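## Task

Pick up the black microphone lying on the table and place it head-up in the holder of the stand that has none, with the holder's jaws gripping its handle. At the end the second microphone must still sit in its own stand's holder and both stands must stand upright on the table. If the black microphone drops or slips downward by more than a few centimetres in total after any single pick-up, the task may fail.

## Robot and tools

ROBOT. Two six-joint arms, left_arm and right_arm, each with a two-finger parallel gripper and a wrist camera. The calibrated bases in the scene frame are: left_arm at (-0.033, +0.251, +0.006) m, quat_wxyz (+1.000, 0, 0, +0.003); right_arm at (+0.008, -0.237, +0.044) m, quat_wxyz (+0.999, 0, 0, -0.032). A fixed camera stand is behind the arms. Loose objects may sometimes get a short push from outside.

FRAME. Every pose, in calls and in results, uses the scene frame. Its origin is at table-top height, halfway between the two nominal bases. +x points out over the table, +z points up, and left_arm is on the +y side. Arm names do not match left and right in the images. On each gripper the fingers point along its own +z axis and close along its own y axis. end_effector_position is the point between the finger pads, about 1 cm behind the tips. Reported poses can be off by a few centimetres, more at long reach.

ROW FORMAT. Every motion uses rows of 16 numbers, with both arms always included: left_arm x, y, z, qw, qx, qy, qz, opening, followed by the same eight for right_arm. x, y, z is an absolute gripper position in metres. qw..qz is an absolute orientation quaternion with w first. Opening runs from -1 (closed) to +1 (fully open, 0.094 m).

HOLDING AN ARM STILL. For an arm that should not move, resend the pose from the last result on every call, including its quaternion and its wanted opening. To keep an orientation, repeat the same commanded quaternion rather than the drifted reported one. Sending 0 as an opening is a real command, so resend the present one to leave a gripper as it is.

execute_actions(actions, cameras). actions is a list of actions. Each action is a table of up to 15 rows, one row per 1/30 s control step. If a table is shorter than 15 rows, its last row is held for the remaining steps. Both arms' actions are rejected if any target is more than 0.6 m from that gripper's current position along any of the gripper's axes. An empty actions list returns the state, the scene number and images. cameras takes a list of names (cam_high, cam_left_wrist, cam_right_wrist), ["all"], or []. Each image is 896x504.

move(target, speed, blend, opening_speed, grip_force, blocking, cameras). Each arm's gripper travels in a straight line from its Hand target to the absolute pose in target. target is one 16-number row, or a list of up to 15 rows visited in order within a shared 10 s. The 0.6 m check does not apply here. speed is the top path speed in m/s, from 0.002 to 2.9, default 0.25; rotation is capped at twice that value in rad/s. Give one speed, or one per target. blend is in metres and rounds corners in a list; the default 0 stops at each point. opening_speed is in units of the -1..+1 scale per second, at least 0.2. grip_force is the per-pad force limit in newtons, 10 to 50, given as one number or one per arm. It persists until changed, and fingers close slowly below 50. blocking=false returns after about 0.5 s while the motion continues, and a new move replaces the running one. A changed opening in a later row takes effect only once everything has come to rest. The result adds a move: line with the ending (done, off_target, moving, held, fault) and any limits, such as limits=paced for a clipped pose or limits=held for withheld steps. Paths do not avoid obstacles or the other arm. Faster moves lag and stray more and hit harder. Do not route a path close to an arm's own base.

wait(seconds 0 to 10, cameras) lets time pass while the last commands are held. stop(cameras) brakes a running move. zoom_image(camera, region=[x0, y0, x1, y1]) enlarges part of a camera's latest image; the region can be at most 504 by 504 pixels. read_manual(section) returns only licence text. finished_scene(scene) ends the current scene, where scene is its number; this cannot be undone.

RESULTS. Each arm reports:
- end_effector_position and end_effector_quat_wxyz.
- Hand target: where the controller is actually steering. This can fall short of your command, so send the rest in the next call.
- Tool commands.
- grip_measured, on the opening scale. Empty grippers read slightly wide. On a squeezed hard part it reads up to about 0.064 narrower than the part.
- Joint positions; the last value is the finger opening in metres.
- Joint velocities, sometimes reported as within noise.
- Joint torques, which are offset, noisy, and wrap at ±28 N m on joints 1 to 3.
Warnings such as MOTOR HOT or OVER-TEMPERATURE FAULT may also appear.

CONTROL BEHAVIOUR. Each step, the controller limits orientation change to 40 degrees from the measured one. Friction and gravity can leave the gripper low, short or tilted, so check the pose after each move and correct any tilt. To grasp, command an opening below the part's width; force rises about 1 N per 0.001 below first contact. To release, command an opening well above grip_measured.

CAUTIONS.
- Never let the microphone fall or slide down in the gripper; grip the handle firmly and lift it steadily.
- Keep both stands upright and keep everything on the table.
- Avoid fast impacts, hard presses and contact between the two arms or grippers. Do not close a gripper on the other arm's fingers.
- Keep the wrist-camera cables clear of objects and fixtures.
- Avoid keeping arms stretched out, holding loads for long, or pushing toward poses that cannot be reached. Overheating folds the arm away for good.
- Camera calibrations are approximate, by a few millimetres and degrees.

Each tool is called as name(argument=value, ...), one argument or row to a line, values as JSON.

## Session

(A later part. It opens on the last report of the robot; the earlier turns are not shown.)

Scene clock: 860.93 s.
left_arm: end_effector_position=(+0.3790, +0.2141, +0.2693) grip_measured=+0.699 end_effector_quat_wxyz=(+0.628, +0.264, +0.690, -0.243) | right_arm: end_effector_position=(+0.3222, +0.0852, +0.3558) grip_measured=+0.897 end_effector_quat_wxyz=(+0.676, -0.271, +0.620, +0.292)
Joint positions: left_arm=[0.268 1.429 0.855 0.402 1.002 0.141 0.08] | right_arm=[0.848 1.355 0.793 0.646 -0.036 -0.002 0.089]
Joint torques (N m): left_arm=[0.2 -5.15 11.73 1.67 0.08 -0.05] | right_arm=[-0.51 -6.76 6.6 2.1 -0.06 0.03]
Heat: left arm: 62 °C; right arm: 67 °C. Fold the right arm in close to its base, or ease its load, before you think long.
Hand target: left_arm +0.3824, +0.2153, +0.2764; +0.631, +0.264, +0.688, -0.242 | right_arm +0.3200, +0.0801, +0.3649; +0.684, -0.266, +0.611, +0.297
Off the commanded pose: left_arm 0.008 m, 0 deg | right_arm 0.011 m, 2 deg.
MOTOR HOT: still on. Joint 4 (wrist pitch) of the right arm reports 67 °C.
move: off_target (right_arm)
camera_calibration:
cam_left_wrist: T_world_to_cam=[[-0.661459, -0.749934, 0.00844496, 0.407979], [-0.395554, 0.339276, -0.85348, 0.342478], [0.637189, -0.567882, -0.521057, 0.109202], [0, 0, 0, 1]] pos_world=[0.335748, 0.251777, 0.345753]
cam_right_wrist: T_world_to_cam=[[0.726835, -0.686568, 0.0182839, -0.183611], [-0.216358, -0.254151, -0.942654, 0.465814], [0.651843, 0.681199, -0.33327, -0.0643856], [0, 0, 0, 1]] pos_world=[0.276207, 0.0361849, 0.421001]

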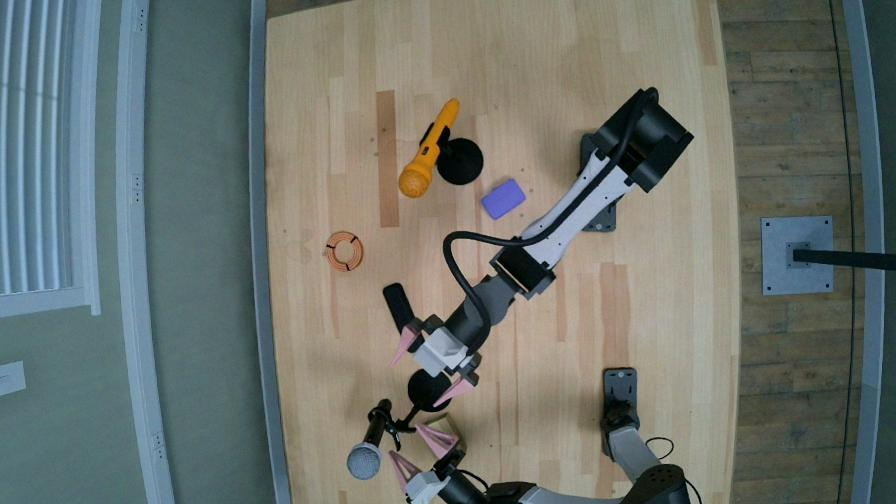

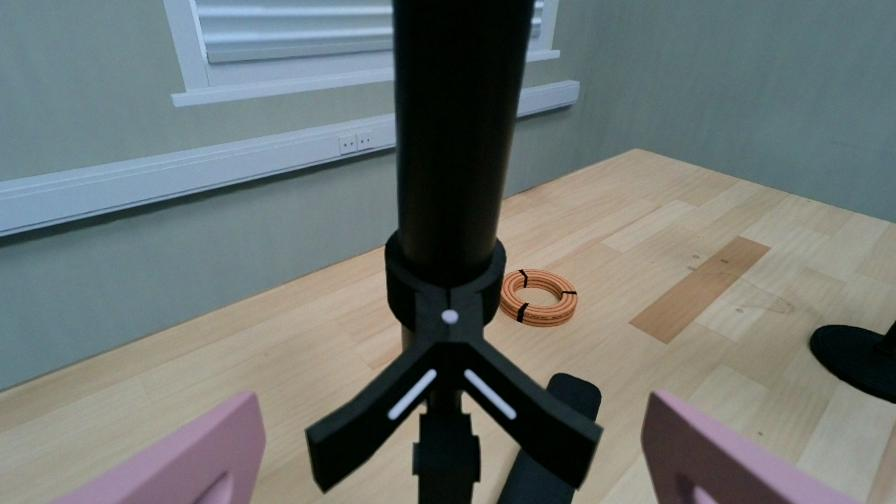

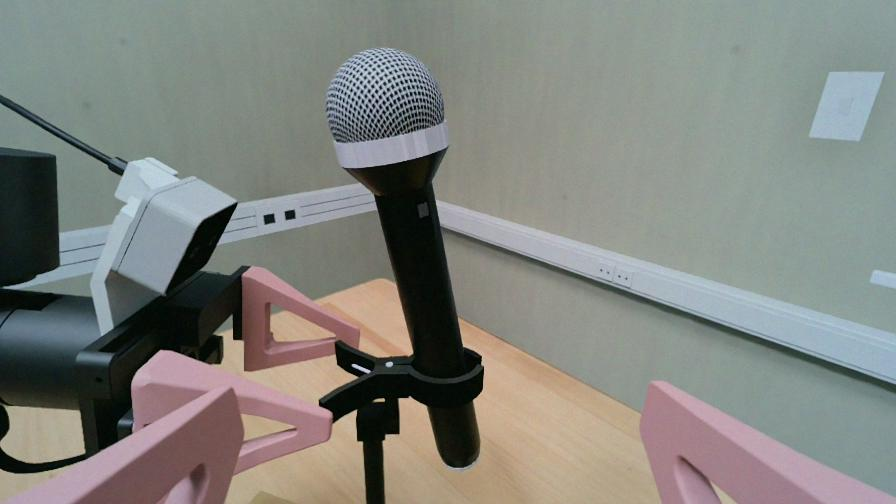

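wait(
  seconds=0.3,
  cameras=["cam_high","cam_right_wrist","cam_left_wrist"],
)

Scene clock: 895.50 s.
left_arm: end_effector_position=(+0.3790, +0.2141, +0.2693) grip_measured=+0.699 end_effector_quat_wxyz=(+0.628, +0.264, +0.690, -0.243) | right_arm: end_effector_position=(+0.3221, +0.0853, +0.3558) grip_measured=+0.897 end_effector_quat_wxyz=(+0.676, -0.272, +0.620, +0.292)
Joint positions: left_arm=[0.268 1.429 0.855 0.402 1.002 0.141 0.08] | right_arm=[0.848 1.355 0.793 0.646 -0.036 -0.002 0.089]
Joint torques (N m): left_arm=[0.12 -5.15 11.75 1.65 0.07 -0.05] | right_arm=[-0.54 -6.75 6.61 2.1 -0.06 0.04]
Heat: left arm: 63 °C; right arm: 62 °C.
Hand target: left_arm +0.3824, +0.2153, +0.2764; +0.631, +0.264, +0.688, -0.242 | right_arm +0.3200, +0.0802, +0.3649; +0.684, -0.266, +0.611, +0.297
Tool commands: left_gripper/opening=+0.7 right_gripper/opening=+0.9
Off the commanded pose: left_arm 0.008 m, 0 deg | right_arm 0.011 m, 2 deg.
MOTOR HOT: cleared for the motors of the right arm.
wait: 0.30 s; at rest from the start
camera_calibration:
cam_left_wrist: T_world_to_cam=[[-0.661459, -0.749934, 0.00844496, 0.407979], [-0.395554, 0.339276, -0.85348, 0.342478], [0.637189, -0.567882, -0.521057, 0.109202], [0, 0, 0, 1]] pos_world=[0.335748, 0.251777, 0.345753]
cam_right_wrist: T_world_to_cam=[[0.727098, -0.68629, 0.018294, -0.183696], [-0.216268, -0.254256, -0.942646, 0.46579], [0.65158, 0.681439, -0.333292, -0.064313], [0, 0, 0, 1]] pos_world=[0.276206, 0.0361862, 0.421001]

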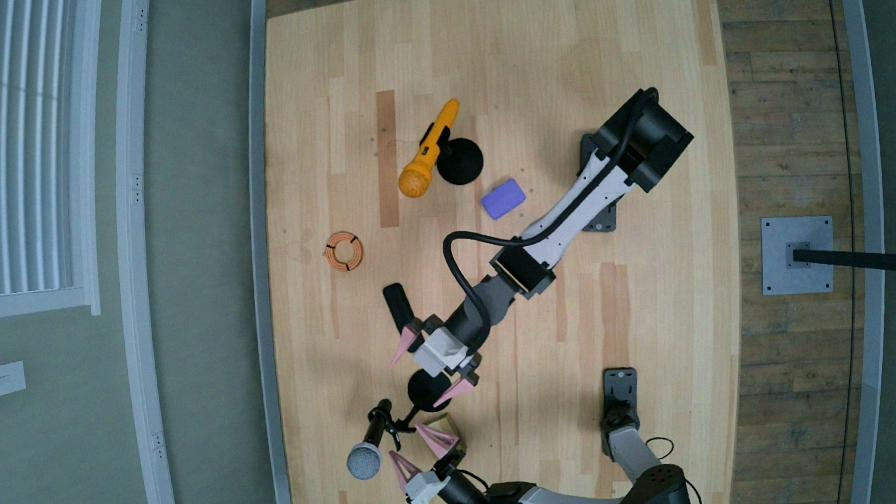

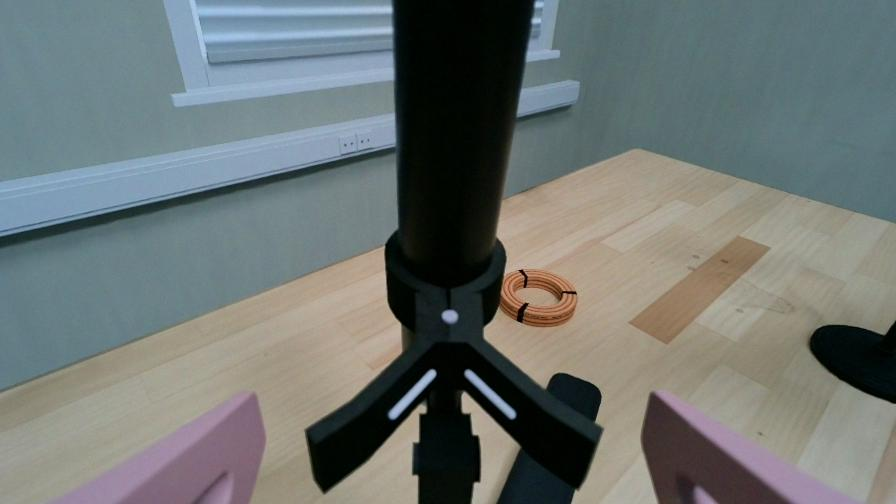

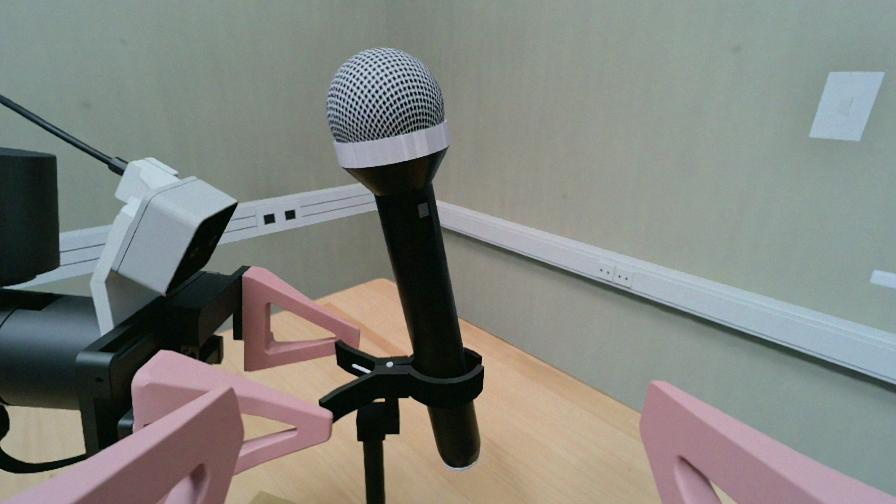

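move(
  target=[
    [0.3826,0.2152,0.2765,0.6307,0.2642,0.6883,-0.2421,1.0,0.32,0.08,0.365,0.6842,-0.2655,0.6107,0.2975,0.9],
    [0.305,0.285,0.2765,0.6307,0.2642,0.6883,-0.2421,1.0,0.32,0.08,0.365,0.6842,-0.2655,0.6107,0.2975,0.9],
  ],
  speed=0.06,
  cameras=["cam_high","cam_right_wrist","cam_left_wrist"],
)

Scene clock: 903.43 s.
left_arm: end_effector_position=(+0.3083, +0.2847, +0.2719) grip_measured=+0.999 end_effector_quat_wxyz=(+0.628, +0.260, +0.691, -0.246) | right_arm: end_effector_position=(+0.3221, +0.0853, +0.3558) grip_measured=+0.897 end_effector_quat_wxyz=(+0.676, -0.272, +0.620, +0.292)
Joint positions: left_arm=[0.609 1.286 0.818 0.076 1.332 0.367 0.094] | right_arm=[0.848 1.355 0.793 0.646 -0.036 -0.002 0.089]
Joint velocities: left_arm=[-0.002 0.002 -0.046 -0.007 -0.051 -0.022 0.001] | right_arm=[within noise]
Joint torques (N m): left_arm=[0.85 -5.57 9.36 1.41 0.26 0.11] | right_arm=[-0.53 -6.75 6.57 2.11 -0.06 0.04]
Heat: left arm: 62 °C; right arm: 62 °C.
Hand target: left_arm +0.3051, +0.2849, +0.2764; +0.631, +0.264, +0.688, -0.242 | right_arm +0.3200, +0.0802, +0.3649; +0.684, -0.266, +0.611, +0.297
Off the commanded pose: left_arm 0.006 m, 1 deg | right_arm 0.011 m, 2 deg.
move: off_target (right_arm)
camera_calibration:
cam_left_wrist: T_world_to_cam=[[-0.659879, -0.751153, 0.0181356, 0.41138], [-0.400583, 0.331282, -0.854275, 0.296811], [0.635684, -0.570983, -0.519504, 0.196658], [0, 0, 0, 1]] pos_world=[0.265346, 0.322969, 0.348263]
cam_right_wrist: T_world_to_cam=[[0.727098, -0.68629, 0.018294, -0.183696], [-0.216268, -0.254256, -0.942646, 0.46579], [0.65158, 0.681439, -0.333292, -0.064313], [0, 0, 0, 1]] pos_world=[0.276206, 0.0361862, 0.421001]

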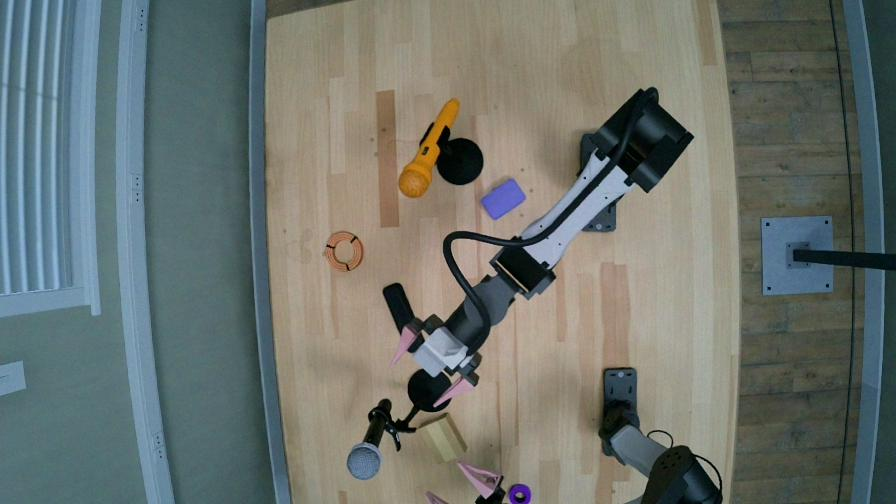

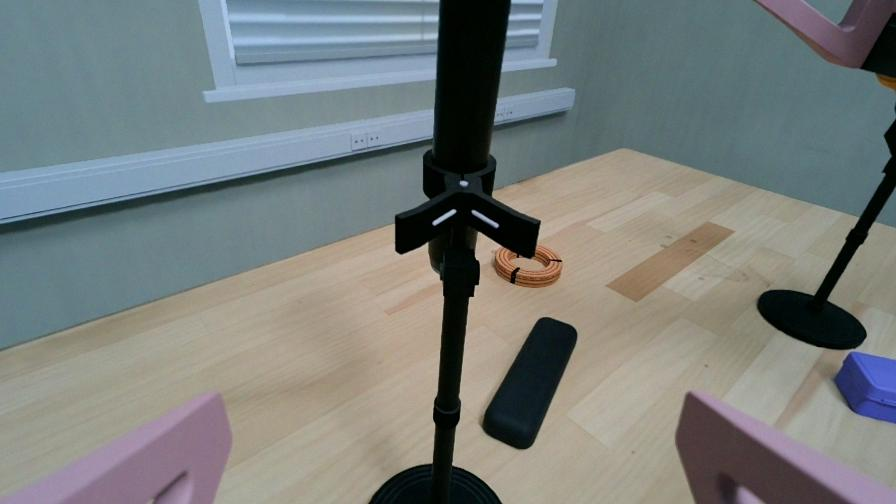

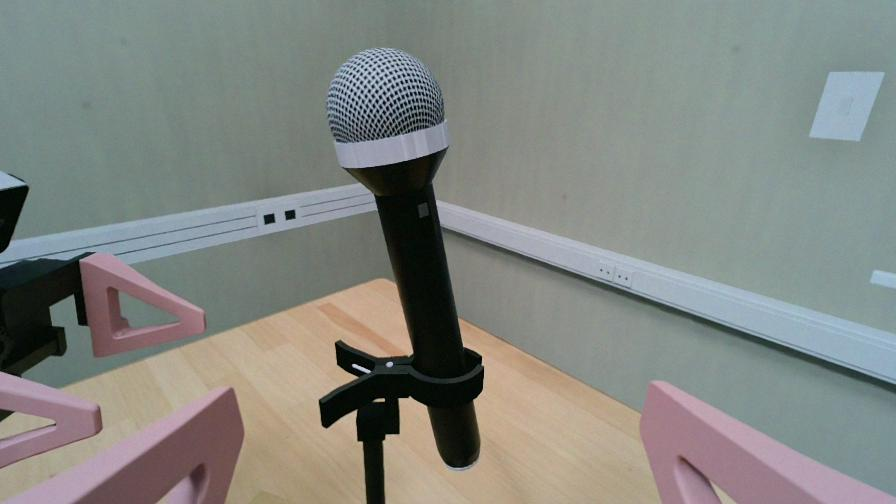

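move(
  target=[0.25,0.33,0.27,0.6307,0.2642,0.6883,-0.2421,1.0,0.25,0.0,0.34,0.6842,-0.2655,0.6107,0.2975,0.9],
  speed=0.15,
  cameras=["cam_high"],
)

zoom_image(
  camera="cam_high",
  region=[300, 340, 540, 504],
)

Scene clock: 910.03 s.
left_arm: end_effector_position=(+0.2539, +0.3309, +0.2699) grip_measured=+0.999 end_effector_quat_wxyz=(+0.665, +0.231, +0.673, -0.227) | right_arm: end_effector_position=(+0.2505, +0.0019, +0.3390) grip_measured=+0.897 end_effector_quat_wxyz=(+0.682, -0.269, +0.614, +0.293)
Joint positions: left_arm=[0.891 1.247 0.811 -0.284 1.553 0.722 0.094] | right_arm=[0.799 0.845 0.443 0.504 -0.082 0.002 0.089]
Joint torques (N m): left_arm=[0.76 -4.79 7.82 1.03 0.44 0.09] | right_arm=[-0.5 -1.29 6.71 2.07 -0.07 0.06]
Heat: left arm: 60 °C; right arm: 61 °C.
Hand target: left_arm +0.2506, +0.3297, +0.2701; +0.667, +0.230, +0.671, -0.227 | right_arm +0.2500, +0.0001, +0.3400; +0.684, -0.266, +0.611, +0.297
Off the commanded pose: left_arm 0.004 m, 6 deg | right_arm 0.002 m, 1 deg.
joint sent to its limit (left arm) — joint 5 (wrist yaw), upper limit. The joint targets are off in orientation, not in position.
move: off_target (left_arm)
Images, in order (width x height): cam_high 896x504.

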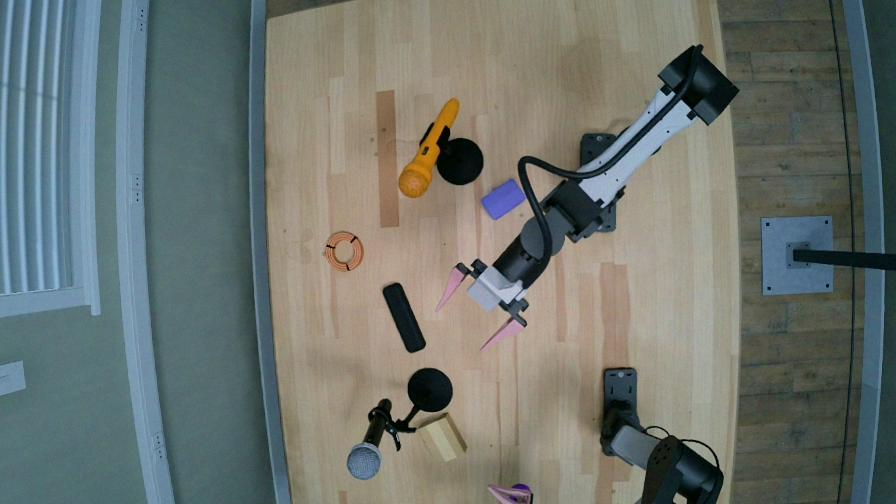

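Scaled by 2.100 from the camera's 896x504 image, which has a finer 1280x720 frame.

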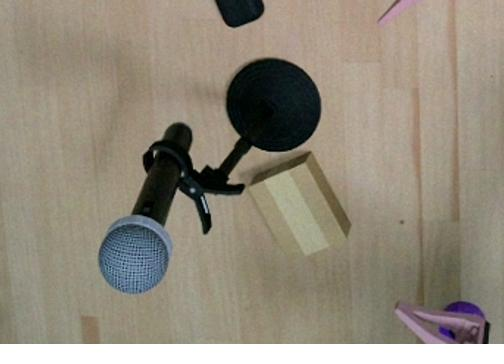

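finished_scene(
  scene=1,
)

The scene is finished: the task was done.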